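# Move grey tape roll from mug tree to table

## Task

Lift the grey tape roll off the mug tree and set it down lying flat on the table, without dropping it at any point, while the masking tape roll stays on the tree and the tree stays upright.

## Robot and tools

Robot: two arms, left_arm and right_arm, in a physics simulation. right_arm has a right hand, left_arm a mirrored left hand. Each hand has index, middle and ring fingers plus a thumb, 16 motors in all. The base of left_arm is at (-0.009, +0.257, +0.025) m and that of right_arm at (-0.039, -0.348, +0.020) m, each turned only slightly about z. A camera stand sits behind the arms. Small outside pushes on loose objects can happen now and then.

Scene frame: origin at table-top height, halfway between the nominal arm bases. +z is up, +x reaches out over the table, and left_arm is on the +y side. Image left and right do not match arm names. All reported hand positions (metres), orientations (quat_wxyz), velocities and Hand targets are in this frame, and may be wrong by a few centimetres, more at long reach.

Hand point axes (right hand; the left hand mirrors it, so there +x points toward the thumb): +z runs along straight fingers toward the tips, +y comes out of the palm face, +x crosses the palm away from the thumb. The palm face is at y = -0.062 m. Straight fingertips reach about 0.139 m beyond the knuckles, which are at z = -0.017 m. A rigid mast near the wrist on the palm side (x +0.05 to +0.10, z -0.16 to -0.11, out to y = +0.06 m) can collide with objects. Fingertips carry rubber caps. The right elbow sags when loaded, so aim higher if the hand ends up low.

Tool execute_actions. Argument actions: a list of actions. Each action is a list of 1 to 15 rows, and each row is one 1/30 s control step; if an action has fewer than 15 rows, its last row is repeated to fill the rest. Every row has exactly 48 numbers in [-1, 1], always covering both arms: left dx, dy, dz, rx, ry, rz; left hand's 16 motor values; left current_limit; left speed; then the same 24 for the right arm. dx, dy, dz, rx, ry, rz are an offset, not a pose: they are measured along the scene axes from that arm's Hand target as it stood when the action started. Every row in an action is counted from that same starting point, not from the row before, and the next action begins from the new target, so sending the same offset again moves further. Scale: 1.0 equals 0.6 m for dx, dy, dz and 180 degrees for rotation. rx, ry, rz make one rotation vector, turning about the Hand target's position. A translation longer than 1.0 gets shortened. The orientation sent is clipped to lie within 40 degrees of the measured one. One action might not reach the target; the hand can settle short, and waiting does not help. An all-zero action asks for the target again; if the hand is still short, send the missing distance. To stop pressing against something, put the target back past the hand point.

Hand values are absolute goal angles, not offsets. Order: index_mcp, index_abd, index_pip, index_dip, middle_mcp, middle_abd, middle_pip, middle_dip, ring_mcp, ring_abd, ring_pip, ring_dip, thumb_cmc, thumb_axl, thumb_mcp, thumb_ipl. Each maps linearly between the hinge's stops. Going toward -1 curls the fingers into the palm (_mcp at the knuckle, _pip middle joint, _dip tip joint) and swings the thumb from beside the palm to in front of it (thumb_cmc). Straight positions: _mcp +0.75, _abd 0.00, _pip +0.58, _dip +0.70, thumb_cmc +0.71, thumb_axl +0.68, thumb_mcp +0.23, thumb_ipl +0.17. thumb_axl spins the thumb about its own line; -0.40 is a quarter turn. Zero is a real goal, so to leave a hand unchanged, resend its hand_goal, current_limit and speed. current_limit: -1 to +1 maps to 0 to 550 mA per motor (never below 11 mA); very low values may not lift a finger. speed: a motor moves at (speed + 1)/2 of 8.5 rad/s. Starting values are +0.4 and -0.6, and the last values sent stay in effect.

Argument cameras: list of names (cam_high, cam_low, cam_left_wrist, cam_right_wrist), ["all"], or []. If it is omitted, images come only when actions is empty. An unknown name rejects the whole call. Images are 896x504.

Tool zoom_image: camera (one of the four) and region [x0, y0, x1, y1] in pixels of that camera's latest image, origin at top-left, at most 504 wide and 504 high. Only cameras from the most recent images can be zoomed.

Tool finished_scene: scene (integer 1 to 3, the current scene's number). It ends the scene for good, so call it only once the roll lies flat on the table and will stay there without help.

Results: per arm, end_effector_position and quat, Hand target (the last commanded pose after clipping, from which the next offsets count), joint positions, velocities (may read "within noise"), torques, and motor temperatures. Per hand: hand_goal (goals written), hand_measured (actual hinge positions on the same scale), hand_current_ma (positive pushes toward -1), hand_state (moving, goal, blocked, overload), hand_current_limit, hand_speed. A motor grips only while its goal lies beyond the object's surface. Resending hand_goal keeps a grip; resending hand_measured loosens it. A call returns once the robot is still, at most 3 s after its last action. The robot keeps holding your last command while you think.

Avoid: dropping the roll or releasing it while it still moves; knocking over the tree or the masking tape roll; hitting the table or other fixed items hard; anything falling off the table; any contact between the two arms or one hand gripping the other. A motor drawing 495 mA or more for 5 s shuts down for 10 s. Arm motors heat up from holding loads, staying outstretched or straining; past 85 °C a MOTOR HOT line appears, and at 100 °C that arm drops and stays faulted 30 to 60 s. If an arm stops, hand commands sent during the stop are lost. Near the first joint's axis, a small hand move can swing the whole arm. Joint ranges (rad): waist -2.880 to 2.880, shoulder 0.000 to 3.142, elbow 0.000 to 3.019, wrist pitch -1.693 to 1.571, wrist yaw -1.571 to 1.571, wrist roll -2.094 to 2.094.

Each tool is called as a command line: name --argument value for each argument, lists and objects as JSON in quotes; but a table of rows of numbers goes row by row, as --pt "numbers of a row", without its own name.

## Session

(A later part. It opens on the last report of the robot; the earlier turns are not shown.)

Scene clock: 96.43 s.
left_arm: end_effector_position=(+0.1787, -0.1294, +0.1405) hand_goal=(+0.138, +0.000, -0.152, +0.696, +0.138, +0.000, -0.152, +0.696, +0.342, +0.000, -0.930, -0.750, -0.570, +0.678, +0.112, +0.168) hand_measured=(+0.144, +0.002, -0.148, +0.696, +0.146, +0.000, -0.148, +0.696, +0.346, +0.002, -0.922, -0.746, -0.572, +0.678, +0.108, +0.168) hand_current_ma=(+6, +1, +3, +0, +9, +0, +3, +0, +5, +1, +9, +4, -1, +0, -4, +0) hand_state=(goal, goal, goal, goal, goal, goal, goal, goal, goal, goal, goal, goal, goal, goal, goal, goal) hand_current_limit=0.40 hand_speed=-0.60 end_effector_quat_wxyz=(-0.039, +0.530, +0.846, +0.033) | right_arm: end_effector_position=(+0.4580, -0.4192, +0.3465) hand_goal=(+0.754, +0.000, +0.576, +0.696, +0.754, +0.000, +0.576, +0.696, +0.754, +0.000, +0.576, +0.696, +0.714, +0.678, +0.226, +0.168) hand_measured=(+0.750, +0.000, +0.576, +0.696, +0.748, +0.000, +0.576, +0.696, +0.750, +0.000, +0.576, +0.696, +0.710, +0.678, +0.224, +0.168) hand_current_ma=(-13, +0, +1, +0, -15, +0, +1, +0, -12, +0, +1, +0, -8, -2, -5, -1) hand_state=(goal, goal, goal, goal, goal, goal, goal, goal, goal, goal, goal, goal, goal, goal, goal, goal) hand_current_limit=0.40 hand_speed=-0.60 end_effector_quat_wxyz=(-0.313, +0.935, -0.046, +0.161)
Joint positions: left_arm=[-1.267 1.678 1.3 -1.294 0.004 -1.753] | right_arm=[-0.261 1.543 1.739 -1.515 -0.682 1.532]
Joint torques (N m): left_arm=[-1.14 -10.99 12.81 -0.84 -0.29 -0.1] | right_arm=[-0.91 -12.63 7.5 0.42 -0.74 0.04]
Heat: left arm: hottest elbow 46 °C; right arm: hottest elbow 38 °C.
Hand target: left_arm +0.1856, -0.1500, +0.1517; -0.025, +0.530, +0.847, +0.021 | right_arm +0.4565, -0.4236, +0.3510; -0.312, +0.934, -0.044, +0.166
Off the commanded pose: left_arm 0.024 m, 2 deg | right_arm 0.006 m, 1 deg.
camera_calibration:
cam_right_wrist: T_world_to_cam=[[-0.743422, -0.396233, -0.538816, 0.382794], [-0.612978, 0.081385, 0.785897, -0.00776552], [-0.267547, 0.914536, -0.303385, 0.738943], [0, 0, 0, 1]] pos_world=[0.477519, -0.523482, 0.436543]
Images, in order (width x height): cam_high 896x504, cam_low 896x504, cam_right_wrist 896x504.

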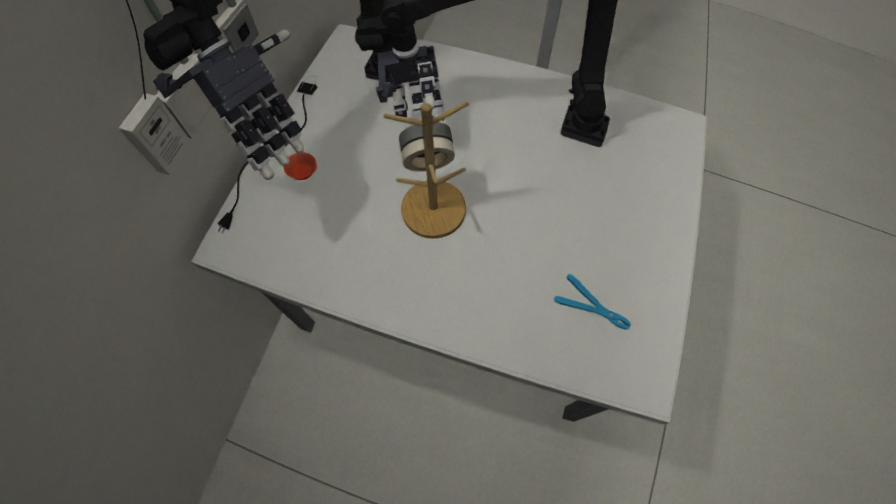

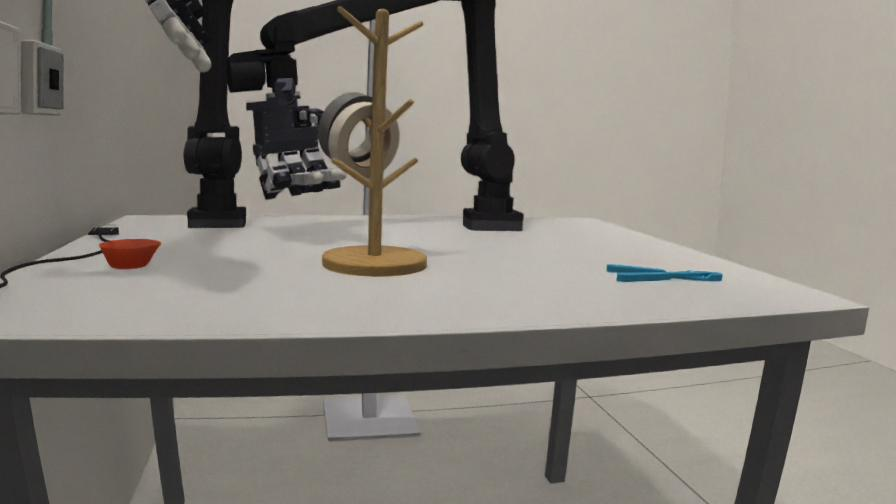

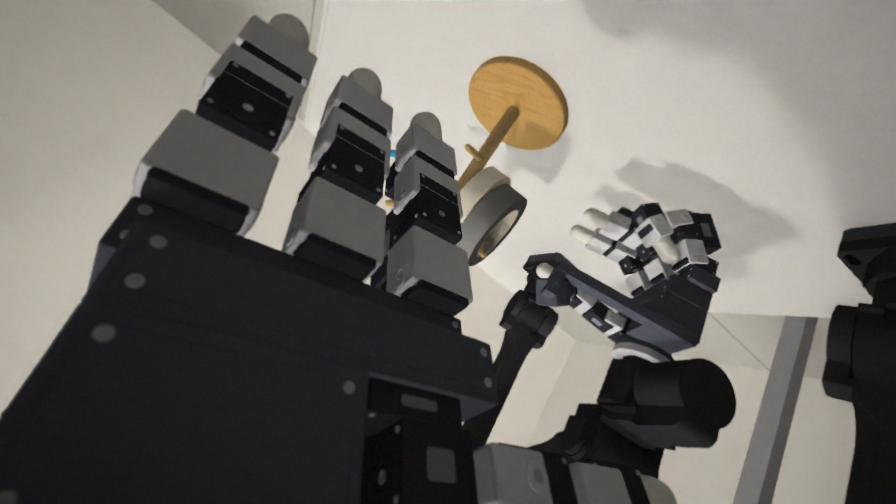

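execute_actions --actions '[[[0.053,0,-0.003,0,0,0,0.137,0,-0.153,0.696,0.137,0,-0.153,0.696,0.342,0,-0.93,-0.75,-0.571,0.678,0.112,0.168,0.4,-0.6,0,0,0,0,0,0,0.754,0,0.576,0.696,0.754,0,0.576,0.696,0.754,0,0.576,0.696,0.714,0.678,0.226,0.168,0.4,-0.6]]]' --cameras '["cam_high","cam_right_wrist","cam_low"]'

zoom_image --camera "cam_right_wrist" --region '[450, 140, 650, 340]'

zoom_image --camera "cam_high" --region '[370, 50, 490, 170]'

zoom_image --camera "cam_low" --region '[260, 60, 420, 220]'

Scene clock: 117.80 s.
left_arm: end_effector_position=(+0.2106, -0.1286, +0.1403) hand_goal=(+0.138, +0.000, -0.152, +0.696, +0.138, +0.000, -0.152, +0.696, +0.342, +0.000, -0.930, -0.750, -0.570, +0.678, +0.112, +0.168) hand_measured=(+0.144, +0.002, -0.148, +0.696, +0.146, +0.000, -0.148, +0.696, +0.346, +0.002, -0.922, -0.746, -0.572, +0.678, +0.108, +0.168) hand_current_ma=(+6, +1, +3, +0, +9, +0, +3, +0, +5, +1, +9, +4, -1, +0, -4, +0) hand_state=(goal, goal, goal, goal, goal, goal, goal, goal, goal, goal, goal, goal, goal, goal, goal, goal) hand_current_limit=0.40 hand_speed=-0.60 end_effector_quat_wxyz=(-0.036, +0.522, +0.852, +0.030) | right_arm: end_effector_position=(+0.4580, -0.4192, +0.3465) hand_goal=(+0.754, +0.000, +0.576, +0.696, +0.754, +0.000, +0.576, +0.696, +0.754, +0.000, +0.576, +0.696, +0.714, +0.678, +0.226, +0.168) hand_measured=(+0.750, +0.000, +0.576, +0.696, +0.748, +0.000, +0.576, +0.696, +0.750, +0.000, +0.576, +0.696, +0.710, +0.678, +0.224, +0.168) hand_current_ma=(-13, +0, +1, +0, -15, +0, +1, +0, -12, +0, +1, +0, -8, -2, -5, -1) hand_state=(goal, goal, goal, goal, goal, goal, goal, goal, goal, goal, goal, goal, goal, goal, goal, goal) hand_current_limit=0.40 hand_speed=-0.60 end_effector_quat_wxyz=(-0.313, +0.935, -0.046, +0.161)
Joint positions: left_arm=[-1.201 1.698 1.327 -1.294 -0.001 -1.708] | right_arm=[-0.261 1.543 1.739 -1.515 -0.682 1.532]
Joint torques (N m): left_arm=[-1.55 -11.16 12.68 -0.88 -0.25 0.07] | right_arm=[-0.79 -12.98 7.5 0.42 -0.71 0.02]
Motor temperatures (°C): left_arm=[35 35 49 30 28 28] | right_arm=[29 35 38 30 33 28]
Heat: left arm: hottest elbow 49 °C; right arm: hottest elbow 38 °C.
Hand target: left_arm +0.2174, -0.1499, +0.1497; -0.026, +0.530, +0.847, +0.021 | right_arm +0.4565, -0.4236, +0.3510; -0.312, +0.934, -0.044, +0.166
Off the commanded pose: left_arm 0.024 m, 2 deg | right_arm 0.006 m, 1 deg.
camera_calibration:
cam_right_wrist: T_world_to_cam=[[-0.743422, -0.396233, -0.538816, 0.382794], [-0.612978, 0.081385, 0.785897, -0.00776552], [-0.267547, 0.914536, -0.303385, 0.738943], [0, 0, 0, 1]] pos_world=[0.477519, -0.523482, 0.436543]
Images, in order (width x height): cam_high 896x504, cam_low 896x504, cam_right_wrist 896x504.

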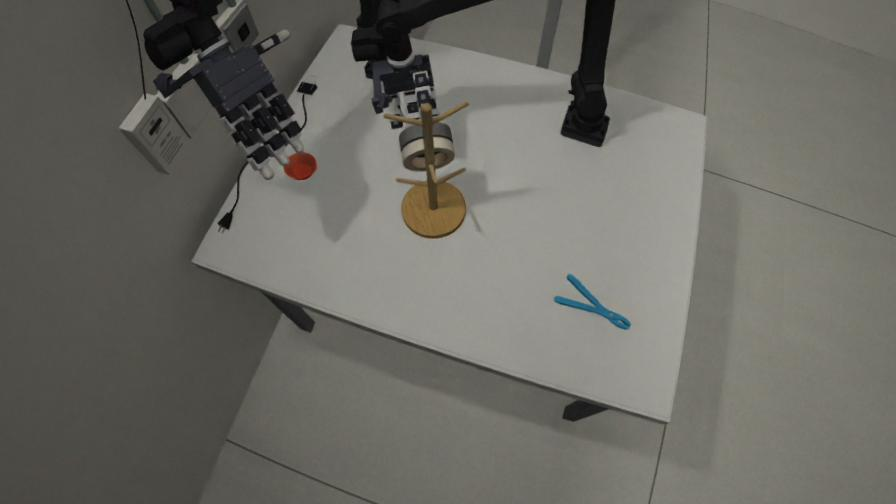

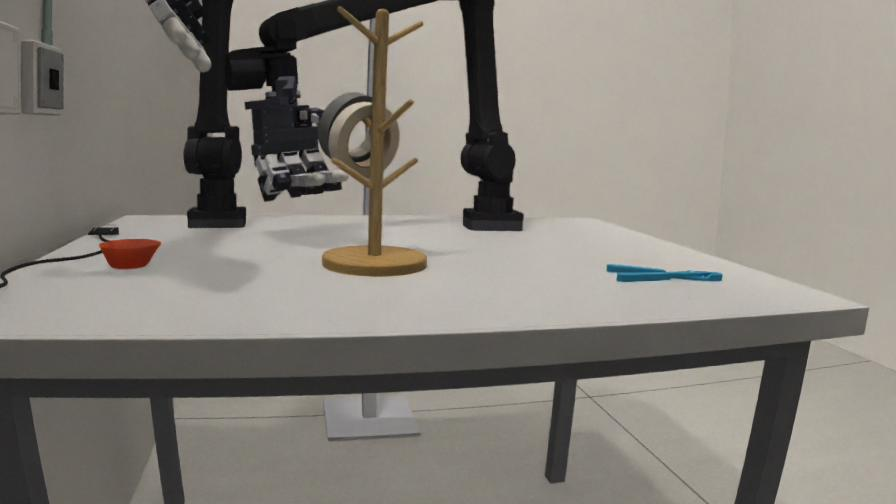

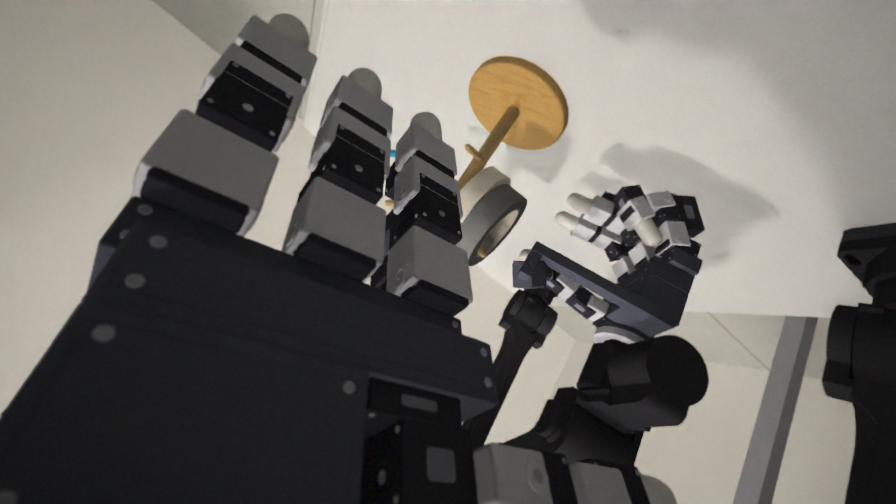

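Scaled by 2.520 from the camera's 896x504 image, which has a finer 1280x720 frame.

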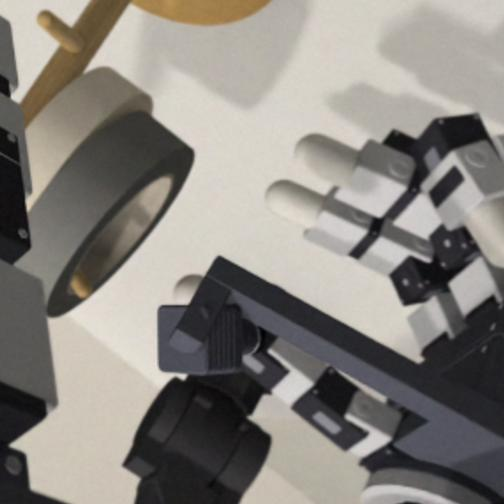

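Scaled by 4.200 from the camera's 896x504 image, which has a finer 1280x720 frame.

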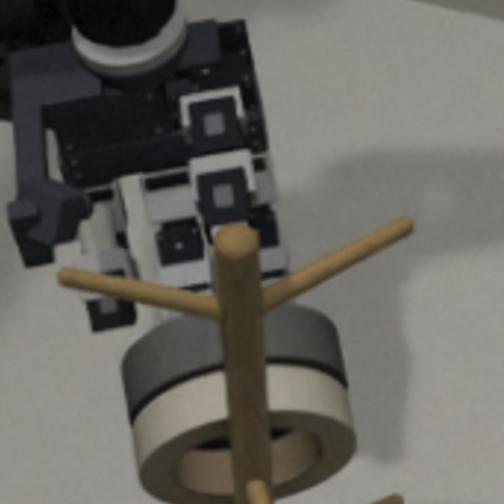

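Scaled by 3.150 from the camera's 896x504 image, which has a finer 1280x720 frame.

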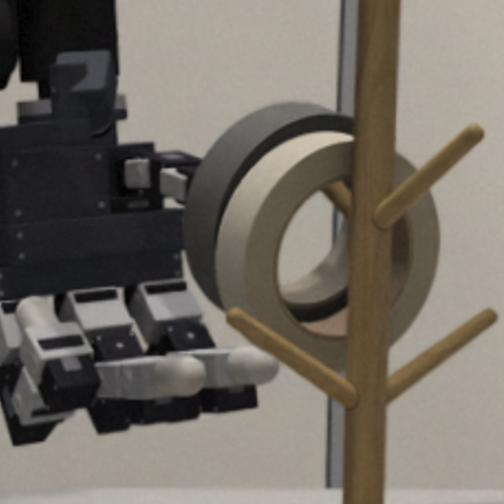

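execute_actions --actions '[[[0.056,0.008,-0.015,0,0,0,0.137,0,-0.153,0.696,0.137,0,-0.153,0.696,0.342,0,-0.93,-0.75,-0.571,0.678,0.112,0.168,0.4,-0.6,0,0,0,0,0,0,0.754,0,0.576,0.696,0.754,0,0.576,0.696,0.754,0,0.576,0.696,0.714,0.678,0.226,0.168,0.4,-0.6]]]' --cameras '["cam_high","cam_right_wrist","cam_low"]'

zoom_image --camera "cam_right_wrist" --region '[450, 140, 650, 340]'

zoom_image --camera "cam_low" --region '[260, 60, 420, 220]'

Scene clock: 126.63 s.
left_arm: end_effector_position=(+0.2416, -0.1207, +0.1321) hand_goal=(+0.138, +0.000, -0.152, +0.696, +0.138, +0.000, -0.152, +0.696, +0.342, +0.000, -0.930, -0.750, -0.570, +0.678, +0.112, +0.168) hand_measured=(+0.144, +0.002, -0.148, +0.696, +0.146, +0.000, -0.148, +0.696, +0.346, +0.002, -0.922, -0.746, -0.572, +0.678, +0.108, +0.168) hand_current_ma=(+6, +1, +3, +0, +9, +0, +3, +0, +5, +1, +9, +4, -1, +0, -4, +0) hand_state=(goal, goal, goal, goal, goal, goal, goal, goal, goal, goal, goal, goal, goal, goal, goal, goal) hand_current_limit=0.40 hand_speed=-0.60 end_effector_quat_wxyz=(-0.043, +0.522, +0.851, +0.034) | right_arm: end_effector_position=(+0.4580, -0.4192, +0.3465) hand_goal=(+0.754, +0.000, +0.576, +0.696, +0.754, +0.000, +0.576, +0.696, +0.754, +0.000, +0.576, +0.696, +0.714, +0.678, +0.226, +0.168) hand_measured=(+0.750, +0.000, +0.576, +0.696, +0.748, +0.000, +0.576, +0.696, +0.750, +0.000, +0.576, +0.696, +0.710, +0.678, +0.224, +0.168) hand_current_ma=(-13, +0, +1, +0, -15, +0, +1, +0, -12, +0, +1, +0, -8, -2, -5, -1) hand_state=(goal, goal, goal, goal, goal, goal, goal, goal, goal, goal, goal, goal, goal, goal, goal, goal) hand_current_limit=0.40 hand_speed=-0.60 end_effector_quat_wxyz=(-0.313, +0.935, -0.046, +0.161)
Joint positions: left_arm=[-1.135 1.726 1.338 -1.294 -0.006 -1.642] | right_arm=[-0.261 1.543 1.739 -1.515 -0.682 1.532]
Joint torques (N m): left_arm=[-1.9 -12.04 12.6 -0.31 -0.23 0.11] | right_arm=[-0.85 -12.51 7.49 0.28 -0.73 0.01]
Heat: left arm: hottest elbow 50 °C; right arm: hottest elbow 38 °C.
Hand target: left_arm +0.2510, -0.1450, +0.1407; -0.026, +0.530, +0.847, +0.021 | right_arm +0.4565, -0.4236, +0.3510; -0.312, +0.934, -0.044, +0.166
Off the commanded pose: left_arm 0.027 m, 3 deg | right_arm 0.006 m, 1 deg.
camera_calibration:
cam_right_wrist: T_world_to_cam=[[-0.743422, -0.396233, -0.538816, 0.382794], [-0.612978, 0.081385, 0.785897, -0.00776552], [-0.267547, 0.914536, -0.303385, 0.738943], [0, 0, 0, 1]] pos_world=[0.477519, -0.523482, 0.436543]
Images, in order (width x height): cam_high 896x504, cam_low 896x504, cam_right_wrist 896x504.

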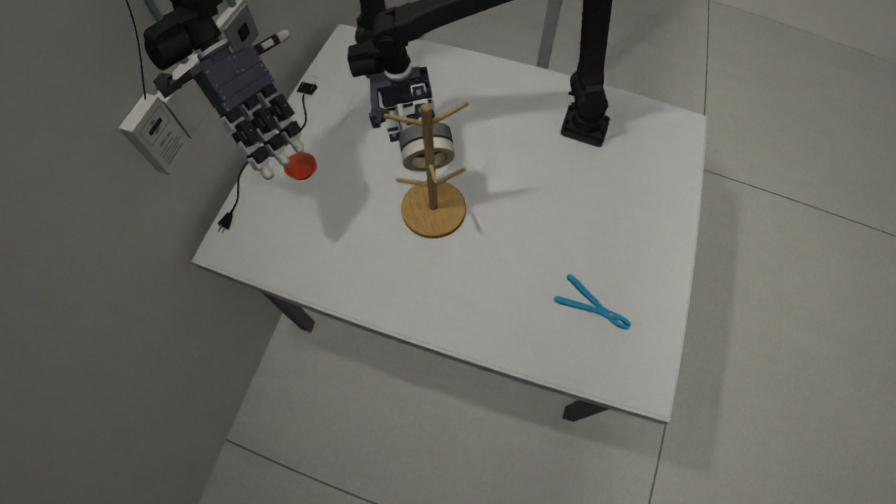

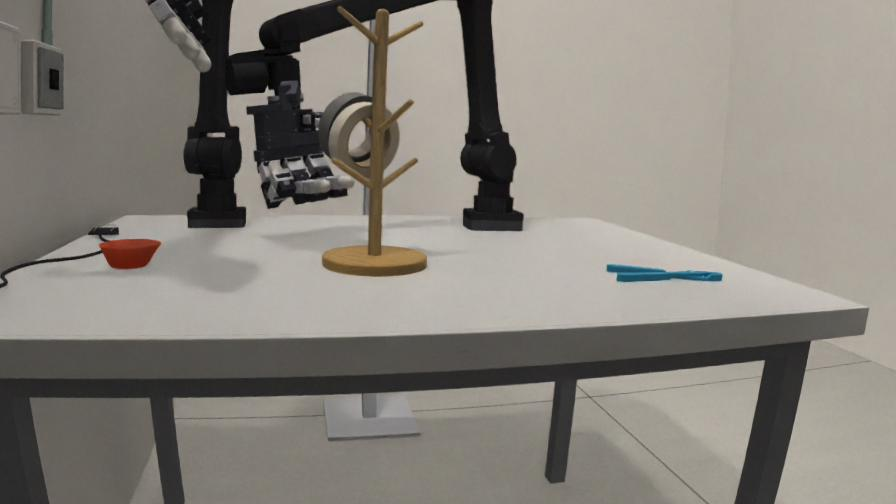

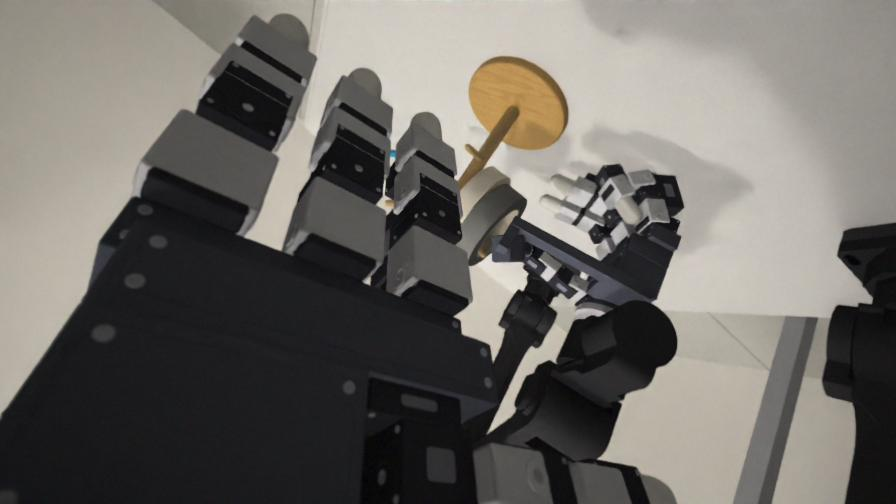

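Scaled by 2.520 from the camera's 896x504 image, which has a finer 1280x720 frame.

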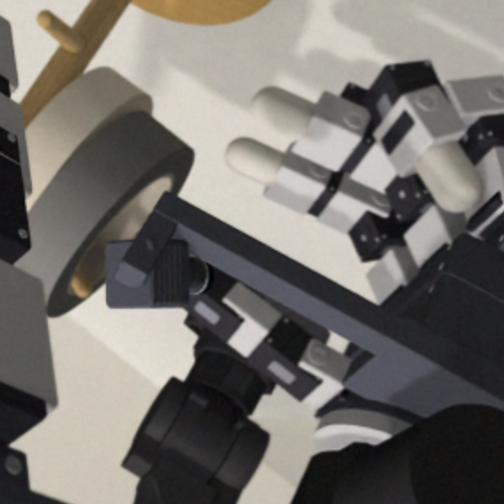

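Scaled by 3.150 from the camera's 896x504 image, which has a finer 1280x720 frame.

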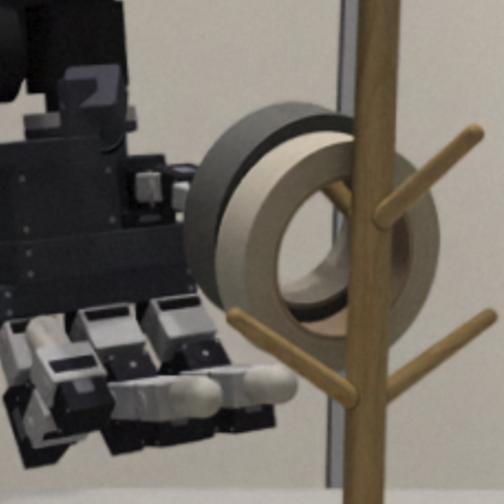

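execute_actions --actions '[[[0.004,-0.033,0,0,0,0,0.137,0,-0.153,0.696,0.137,0,-0.153,0.696,0.342,0,-0.93,-0.75,-0.571,0.678,0.112,0.168,0.4,-0.6,0,0,0,0,0,0,0.754,0,0.576,0.696,0.754,0,0.576,0.696,0.754,0,0.576,0.696,0.714,0.678,0.226,0.168,0.4,-0.6]]]' --cameras '[]'

Scene clock: 131.07 s.
left_arm: end_effector_position=(+0.2489, -0.1435, +0.1318) hand_goal=(+0.138, +0.000, -0.152, +0.696, +0.138, +0.000, -0.152, +0.696, +0.342, +0.000, -0.930, -0.750, -0.570, +0.678, +0.112, +0.168) hand_measured=(+0.144, +0.002, -0.148, +0.696, +0.146, +0.000, -0.148, +0.696, +0.346, +0.002, -0.922, -0.746, -0.572, +0.678, +0.108, +0.168) hand_current_ma=(+6, +1, +3, +0, +9, +0, +3, +0, +5, +1, +9, +4, -1, +0, -4, +0) hand_state=(goal, goal, goal, goal, goal, goal, goal, goal, goal, goal, goal, goal, goal, goal, goal, goal) hand_current_limit=0.40 hand_speed=-0.60 end_effector_quat_wxyz=(-0.036, +0.524, +0.850, +0.029) | right_arm: end_effector_position=(+0.4580, -0.4192, +0.3465) hand_goal=(+0.754, +0.000, +0.576, +0.696, +0.754, +0.000, +0.576, +0.696, +0.754, +0.000, +0.576, +0.696, +0.714, +0.678, +0.226, +0.168) hand_measured=(+0.750, +0.000, +0.576, +0.696, +0.748, +0.000, +0.576, +0.696, +0.750, +0.000, +0.576, +0.696, +0.710, +0.678, +0.224, +0.168) hand_current_ma=(-13, +0, +1, +0, -15, +0, +1, +0, -12, +0, +1, +0, -8, -2, -5, -1) hand_state=(goal, goal, goal, goal, goal, goal, goal, goal, goal, goal, goal, goal, goal, goal, goal, goal) hand_current_limit=0.40 hand_speed=-0.60 end_effector_quat_wxyz=(-0.313, +0.935, -0.046, +0.161)
Joint positions: left_arm=[-1.14 1.771 1.403 -1.295 -0.006 -1.642] | right_arm=[-0.261 1.543 1.739 -1.515 -0.682 1.532]
Joint torques (N m): left_arm=[-2.73 -12.1 12.88 -1.01 -0.13 0] | right_arm=[-0.85 -12.51 7.45 0.31 -0.7 0.04]
Heat: left arm: hottest elbow 50 °C; right arm: hottest elbow 38 °C.
Hand target: left_arm +0.2533, -0.1649, +0.1407; -0.026, +0.530, +0.847, +0.021 | right_arm +0.4565, -0.4236, +0.3510; -0.312, +0.934, -0.044, +0.166
Off the commanded pose: left_arm 0.024 m, 2 deg | right_arm 0.006 m, 1 deg.
No camera images: "cameras" was empty.

execute_actions --actions '[[[0.0037,0.054,-0.003,0,0,0,0.137,0,-0.153,0.696,0.137,0,-0.153,0.696,0.342,0,-0.93,-0.75,-0.571,0.678,0.112,0.168,0.4,-0.6,0,0,0,0,0,0,0.754,0,0.576,0.696,0.754,0,0.576,0.696,0.754,0,0.576,0.696,0.714,0.678,0.226,0.168,0.4,-0.6]]]' --cameras '[]'

Scene clock: 135.23 s.
left_arm: end_effector_position=(+0.2532, -0.1365, +0.1412) hand_goal=(+0.138, +0.000, -0.152, +0.696, +0.138, +0.000, -0.152, +0.696, +0.342, +0.000, -0.930, -0.750, -0.570, +0.678, +0.112, +0.168) hand_measured=(+0.144, +0.002, -0.148, +0.696, +0.146, +0.000, -0.148, +0.696, +0.346, +0.002, -0.922, -0.746, -0.572, +0.678, +0.108, +0.168) hand_current_ma=(+6, +1, +3, +0, +9, +0, +3, +0, +5, +1, +9, +4, -1, +0, -4, +0) hand_state=(goal, goal, goal, goal, goal, goal, goal, goal, goal, goal, goal, goal, goal, goal, goal, goal) hand_current_limit=0.40 hand_speed=-0.60 end_effector_quat_wxyz=(-0.026, +0.526, +0.850, +0.022) | right_arm: end_effector_position=(+0.4580, -0.4192, +0.3465) hand_goal=(+0.754, +0.000, +0.576, +0.696, +0.754, +0.000, +0.576, +0.696, +0.754, +0.000, +0.576, +0.696, +0.714, +0.678, +0.226, +0.168) hand_measured=(+0.750, +0.000, +0.576, +0.696, +0.748, +0.000, +0.576, +0.696, +0.750, +0.000, +0.576, +0.696, +0.710, +0.678, +0.224, +0.168) hand_current_ma=(-13, +0, +1, +0, -15, +0, +1, +0, -12, +0, +1, +0, -8, -2, -5, -1) hand_state=(goal, goal, goal, goal, goal, goal, goal, goal, goal, goal, goal, goal, goal, goal, goal, goal) hand_current_limit=0.40 hand_speed=-0.60 end_effector_quat_wxyz=(-0.313, +0.935, -0.046, +0.161)
Joint positions: left_arm=[-1.127 1.734 1.382 -1.286 -0.006 -1.624] | right_arm=[-0.261 1.543 1.739 -1.515 -0.682 1.532]
Joint torques (N m): left_arm=[-1.14 -14.8 6.99 -0.02 -0.26 0.04] | right_arm=[-1.03 -12.75 7.45 0.35 -0.72 0.02]
Heat: left arm: hottest elbow 51 °C; right arm: hottest elbow 38 °C.
Hand target: left_arm +0.2557, -0.1325, +0.1390; -0.025, +0.530, +0.847, +0.020 | right_arm +0.4565, -0.4236, +0.3510; -0.312, +0.934, -0.044, +0.166
Off the commanded pose: left_arm 0.005 m, 1 deg | right_arm 0.006 m, 1 deg.
No camera images: "cameras" was empty.

execute_actions --actions '[[[0,0.02,-0.02,0,0,0,0.137,0,-0.153,0.696,0.137,0,-0.153,0.696,0.342,0,-0.93,-0.75,-0.571,0.678,0.112,0.168,0.4,-0.6,0,0,0,0,0,0,0.754,0,0.576,0.696,0.754,0,0.576,0.696,0.754,0,0.576,0.696,0.714,0.678,0.226,0.168,0.4,-0.6]]]' --cameras '["cam_low","cam_right_wrist","cam_high"]'

zoom_image --camera "cam_low" --region '[260, 60, 420, 220]'

zoom_image --camera "cam_high" --region '[370, 50, 490, 170]'

Scene clock: 138.77 s.
left_arm: end_effector_position=(+0.2522, -0.1234, +0.1258) hand_goal=(+0.138, +0.000, -0.152, +0.696, +0.138, +0.000, -0.152, +0.696, +0.342, +0.000, -0.930, -0.750, -0.570, +0.678, +0.112, +0.168) hand_measured=(+0.144, +0.002, -0.148, +0.696, +0.146, +0.000, -0.148, +0.696, +0.346, +0.002, -0.922, -0.746, -0.572, +0.678, +0.108, +0.168) hand_current_ma=(+6, +1, +3, +0, +9, +0, +3, +0, +5, +1, +9, +4, -1, +0, -4, +0) hand_state=(goal, goal, goal, goal, goal, goal, goal, goal, goal, goal, goal, goal, goal, goal, goal, goal) hand_current_limit=0.40 hand_speed=-0.60 end_effector_quat_wxyz=(-0.030, +0.527, +0.849, +0.024) | right_arm: end_effector_position=(+0.4580, -0.4192, +0.3465) hand_goal=(+0.754, +0.000, +0.576, +0.696, +0.754, +0.000, +0.576, +0.696, +0.754, +0.000, +0.576, +0.696, +0.714, +0.678, +0.226, +0.168) hand_measured=(+0.750, +0.000, +0.576, +0.696, +0.748, +0.000, +0.576, +0.696, +0.750, +0.000, +0.576, +0.696, +0.710, +0.678, +0.224, +0.168) hand_current_ma=(-13, +0, +1, +0, -15, +0, +1, +0, -12, +0, +1, +0, -8, -2, -5, -1) hand_state=(goal, goal, goal, goal, goal, goal, goal, goal, goal, goal, goal, goal, goal, goal, goal, goal) hand_current_limit=0.40 hand_speed=-0.60 end_effector_quat_wxyz=(-0.313, +0.935, -0.046, +0.161)
Joint positions: left_arm=[-1.118 1.724 1.324 -1.247 -0.006 -1.614] | right_arm=[-0.261 1.543 1.739 -1.515 -0.682 1.532]
Joint torques (N m): left_arm=[-1.2 -14.1 7.04 0.05 -0.26 0.06] | right_arm=[-0.73 -12.57 7.47 0.29 -0.72 0.01]
Heat: left arm: hottest elbow 51 °C; right arm: hottest elbow 38 °C.
Hand target: left_arm +0.2556, -0.1205, +0.1270; -0.025, +0.530, +0.847, +0.021 | right_arm +0.4565, -0.4236, +0.3510; -0.312, +0.934, -0.044, +0.166
Off the commanded pose: left_arm 0.005 m, 1 deg | right_arm 0.006 m, 1 deg.
camera_calibration:
cam_right_wrist: T_world_to_cam=[[-0.743422, -0.396233, -0.538816, 0.382794], [-0.612978, 0.081385, 0.785897, -0.00776552], [-0.267547, 0.914536, -0.303385, 0.738943], [0, 0, 0, 1]] pos_world=[0.477519, -0.523482, 0.436543]
Images, in order (width x height): cam_high 896x504, cam_low 896x504, cam_right_wrist 896x504.

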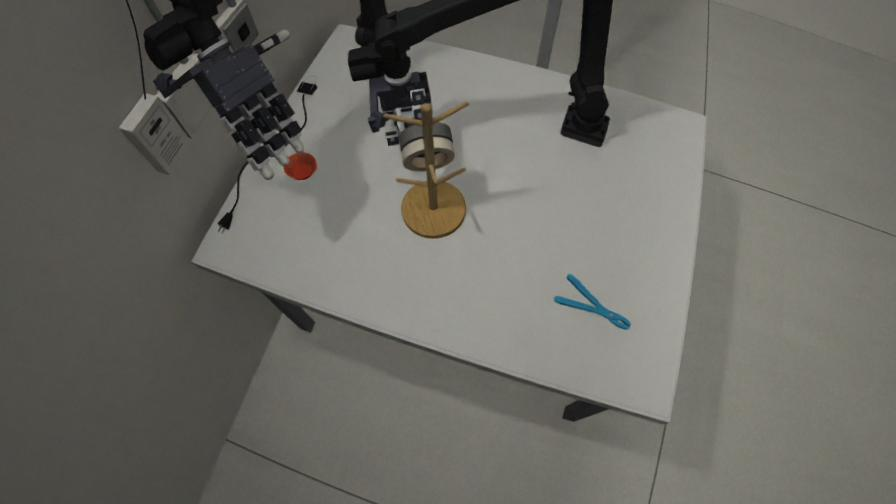

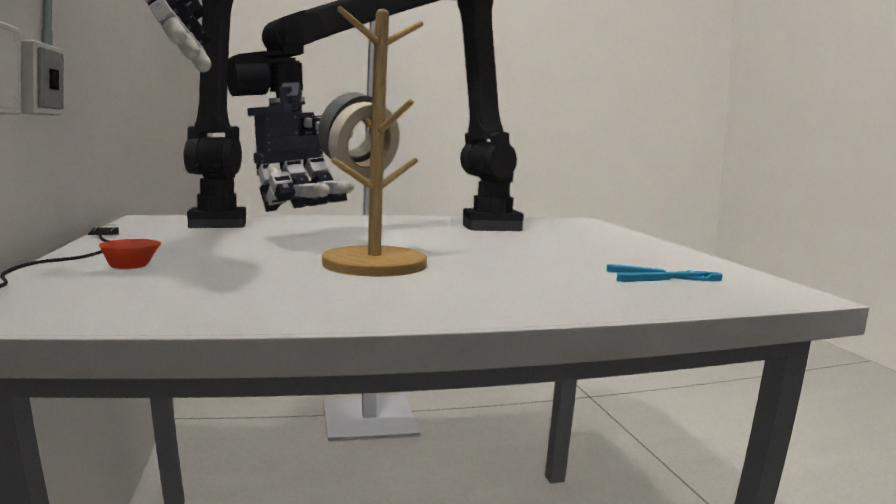

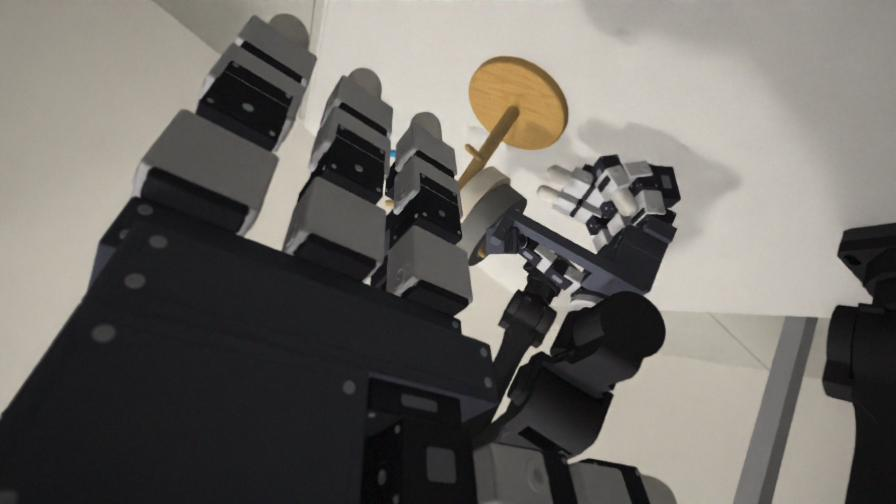

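Scaled by 3.150 from the camera's 896x504 image, which has a finer 1280x720 frame.

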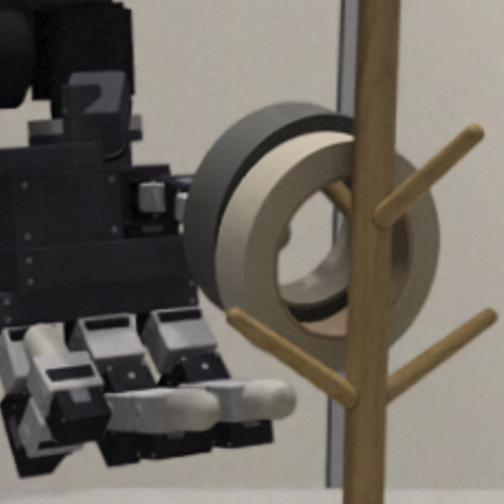

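Scaled by 4.200 from the camera's 896x504 image, which has a finer 1280x720 frame.

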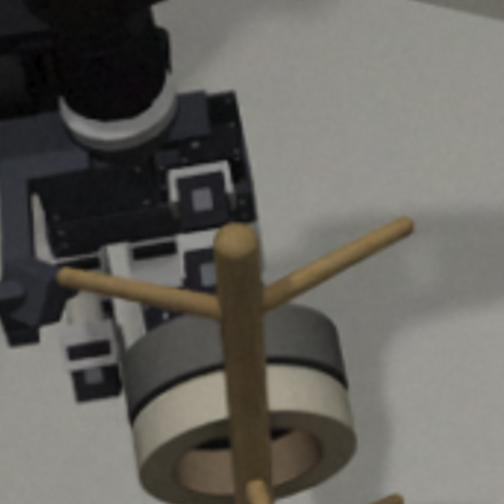

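execute_actions --actions '[[[0.041,0.018,-0.002,0,0,0,0.137,0,-0.153,0.696,0.137,0,-0.153,0.696,0.342,0,-0.93,-0.75,-0.571,0.678,0.112,0.168,0.4,-0.6,0,0,0,0,0,0,0.754,0,0.576,0.696,0.754,0,0.576,0.696,0.754,0,0.576,0.696,0.714,0.678,0.226,0.168,0.4,-0.6]]]' --cameras '["cam_low","cam_right_wrist","cam_high"]'

zoom_image --camera "cam_low" --region '[260, 60, 420, 220]'

zoom_image --camera "cam_right_wrist" --region '[450, 140, 650, 340]'

Scene clock: 145.07 s.
left_arm: end_effector_position=(+0.2804, -0.1094, +0.1257) hand_goal=(+0.138, +0.000, -0.152, +0.696, +0.138, +0.000, -0.152, +0.696, +0.342, +0.000, -0.930, -0.750, -0.570, +0.678, +0.112, +0.168) hand_measured=(+0.144, +0.002, -0.148, +0.696, +0.146, +0.000, -0.148, +0.696, +0.346, +0.002, -0.922, -0.746, -0.572, +0.678, +0.108, +0.168) hand_current_ma=(+6, +1, +3, +0, +9, +0, +3, +0, +5, +1, +9, +4, -1, +0, -4, +0) hand_state=(goal, goal, goal, goal, goal, goal, goal, goal, goal, goal, goal, goal, goal, goal, goal, goal) hand_current_limit=0.40 hand_speed=-0.60 end_effector_quat_wxyz=(-0.029, +0.522, +0.852, +0.023) | right_arm: end_effector_position=(+0.4580, -0.4192, +0.3465) hand_goal=(+0.754, +0.000, +0.576, +0.696, +0.754, +0.000, +0.576, +0.696, +0.754, +0.000, +0.576, +0.696, +0.714, +0.678, +0.226, +0.168) hand_measured=(+0.750, +0.000, +0.576, +0.696, +0.748, +0.000, +0.576, +0.696, +0.750, +0.000, +0.576, +0.696, +0.710, +0.678, +0.224, +0.168) hand_current_ma=(-13, +0, +1, +0, -15, +0, +1, +0, -12, +0, +1, +0, -8, -2, -5, -1) hand_state=(goal, goal, goal, goal, goal, goal, goal, goal, goal, goal, goal, goal, goal, goal, goal, goal) hand_current_limit=0.40 hand_speed=-0.60 end_effector_quat_wxyz=(-0.313, +0.935, -0.046, +0.161)
Joint positions: left_arm=[-1.053 1.724 1.324 -1.245 -0.01 -1.56] | right_arm=[-0.261 1.543 1.739 -1.515 -0.682 1.532]
Joint torques (N m): left_arm=[-1.9 -13.51 7.31 -0.05 -0.29 0.14] | right_arm=[-0.44 -12.69 7.58 0.39 -0.71 0.02]
Heat: left arm: hottest elbow 50 °C; right arm: hottest elbow 38 °C.
Hand target: left_arm +0.2801, -0.1097, +0.1257; -0.025, +0.530, +0.847, +0.020 | right_arm +0.4565, -0.4236, +0.3510; -0.312, +0.934, -0.044, +0.166
Off the commanded pose: left_arm 0.000 m, 1 deg | right_arm 0.006 m, 1 deg.
camera_calibration:
cam_right_wrist: T_world_to_cam=[[-0.743422, -0.396233, -0.538816, 0.382794], [-0.612978, 0.081385, 0.785897, -0.00776552], [-0.267547, 0.914536, -0.303385, 0.738943], [0, 0, 0, 1]] pos_world=[0.477519, -0.523482, 0.436543]
Images, in order (width x height): cam_high 896x504, cam_low 896x504, cam_right_wrist 896x504.

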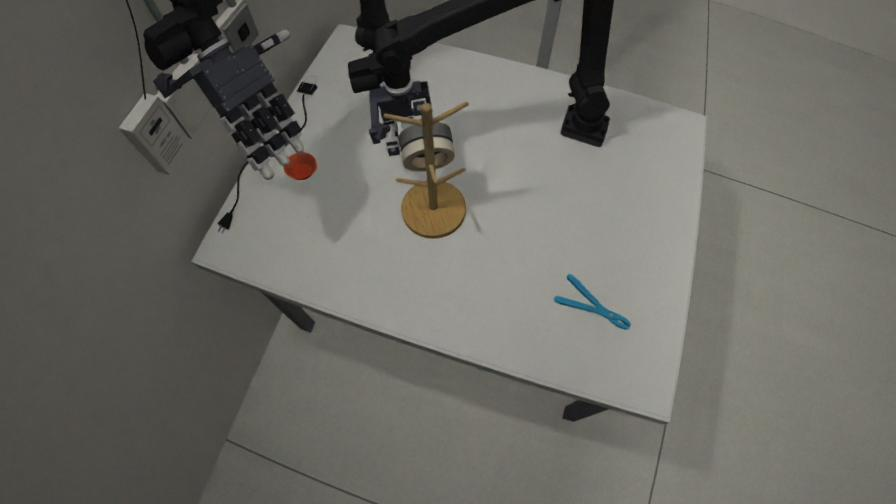

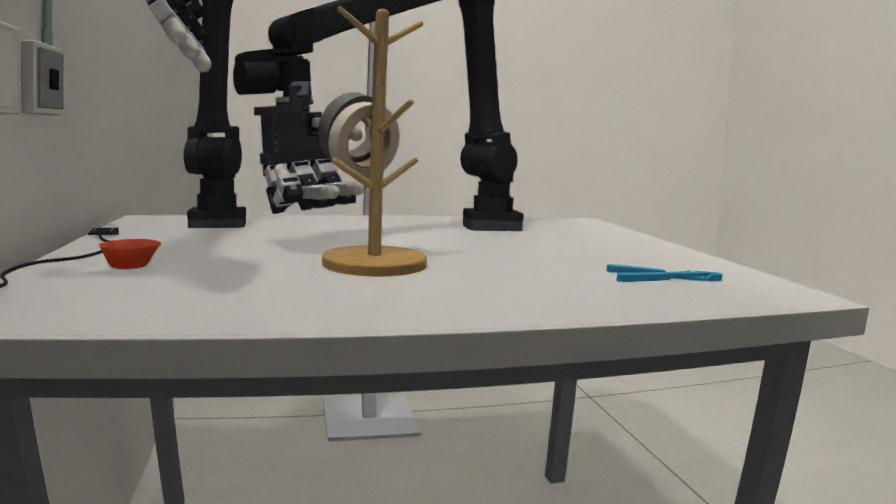

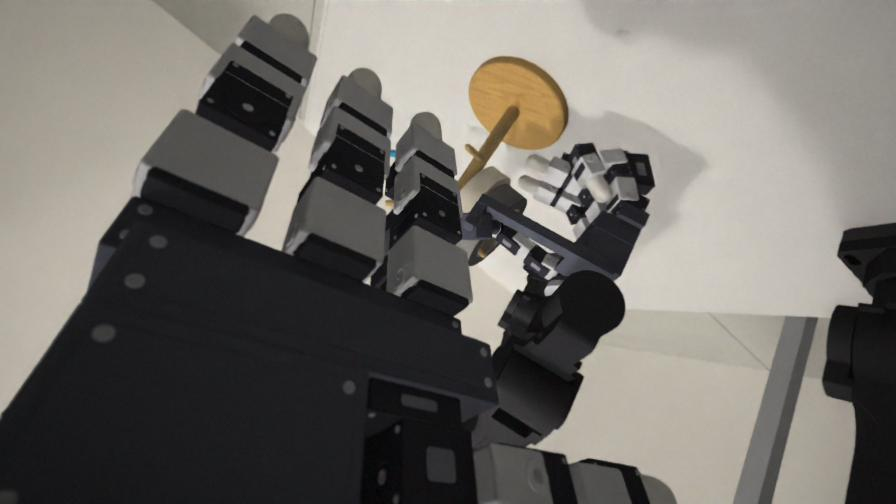

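Scaled by 3.150 from the camera's 896x504 image, which has a finer 1280x720 frame.

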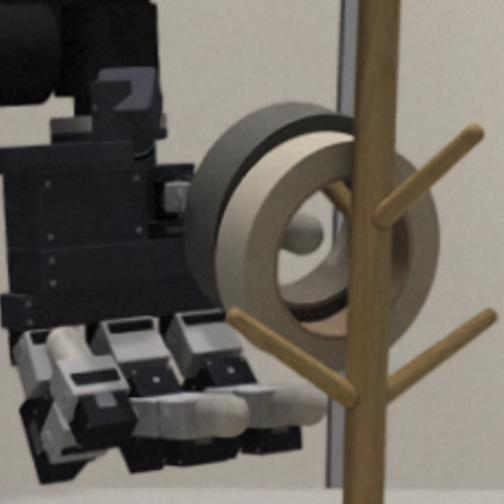

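Scaled by 2.520 from the camera's 896x504 image, which has a finer 1280x720 frame.

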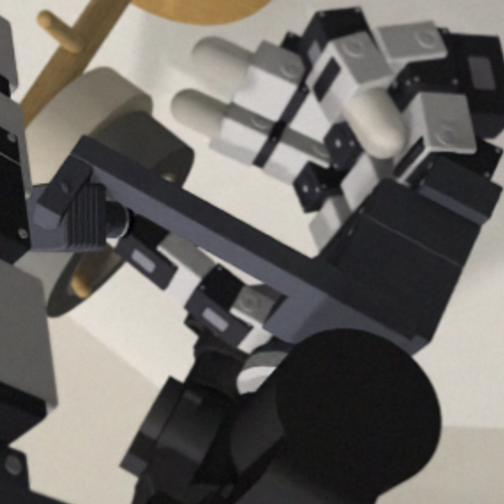

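execute_actions --actions '[[[-0.009,-0.008,0.002,0,0,0,0.05,0,-0.153,0.696,0.0,0,-0.153,0.696,0.342,0,-0.93,-0.75,-0.571,0.678,0.05,0.168,0.4,-0.8,0,0,0,0,0,0,0.754,0,0.576,0.696,0.754,0,0.576,0.696,0.754,0,0.576,0.696,0.714,0.678,0.226,0.168,0.4,-0.6]]]' --cameras '[]'

Scene clock: 149.40 s.
left_arm: end_effector_position=(+0.2778, -0.1115, +0.1257) hand_goal=(+0.050, +0.000, -0.152, +0.696, +0.000, +0.000, -0.152, +0.696, +0.342, +0.000, -0.930, -0.750, -0.570, +0.678, +0.050, +0.168) hand_measured=(+0.066, +0.002, -0.148, +0.696, +0.020, +0.000, -0.148, +0.696, +0.346, +0.002, -0.922, -0.746, -0.572, +0.678, +0.048, +0.168) hand_current_ma=(+25, +1, +3, +0, +36, +0, +3, +0, +5, +1, +9, +4, -1, +0, -2, +0) hand_state=(goal, goal, goal, goal, goal, goal, goal, goal, goal, goal, goal, goal, goal, goal, goal, goal) hand_current_limit=0.40 hand_speed=-0.80 end_effector_quat_wxyz=(-0.029, +0.526, +0.850, +0.023) | right_arm: end_effector_position=(+0.4580, -0.4192, +0.3465) hand_goal=(+0.754, +0.000, +0.576, +0.696, +0.754, +0.000, +0.576, +0.696, +0.754, +0.000, +0.576, +0.696, +0.714, +0.678, +0.226, +0.168) hand_measured=(+0.750, +0.000, +0.576, +0.696, +0.748, +0.000, +0.576, +0.696, +0.750, +0.000, +0.576, +0.696, +0.710, +0.678, +0.224, +0.168) hand_current_ma=(-13, +0, +1, +0, -15, +0, +1, +0, -12, +0, +1, +0, -8, -2, -5, -1) hand_state=(goal, goal, goal, goal, goal, goal, goal, goal, goal, goal, goal, goal, goal, goal, goal, goal) hand_current_limit=0.40 hand_speed=-0.60 end_effector_quat_wxyz=(-0.313, +0.935, -0.046, +0.161)
Joint positions: left_arm=[-1.06 1.724 1.324 -1.245 -0.01 -1.559] | right_arm=[-0.261 1.543 1.739 -1.515 -0.682 1.532]
Joint torques (N m): left_arm=[-2.67 -14.27 7.73 -0.2 -0.29 -0.04] | right_arm=[-0.91 -12.75 7.43 0.36 -0.7 0.01]
Heat: left arm: hottest elbow 49 °C; right arm: hottest elbow 38 °C.
Hand target: left_arm +0.2748, -0.1145, +0.1269; -0.026, +0.530, +0.847, +0.020 | right_arm +0.4565, -0.4236, +0.3510; -0.312, +0.934, -0.044, +0.166
Off the commanded pose: left_arm 0.004 m, 1 deg | right_arm 0.006 m, 1 deg.
No camera images: "cameras" was empty.


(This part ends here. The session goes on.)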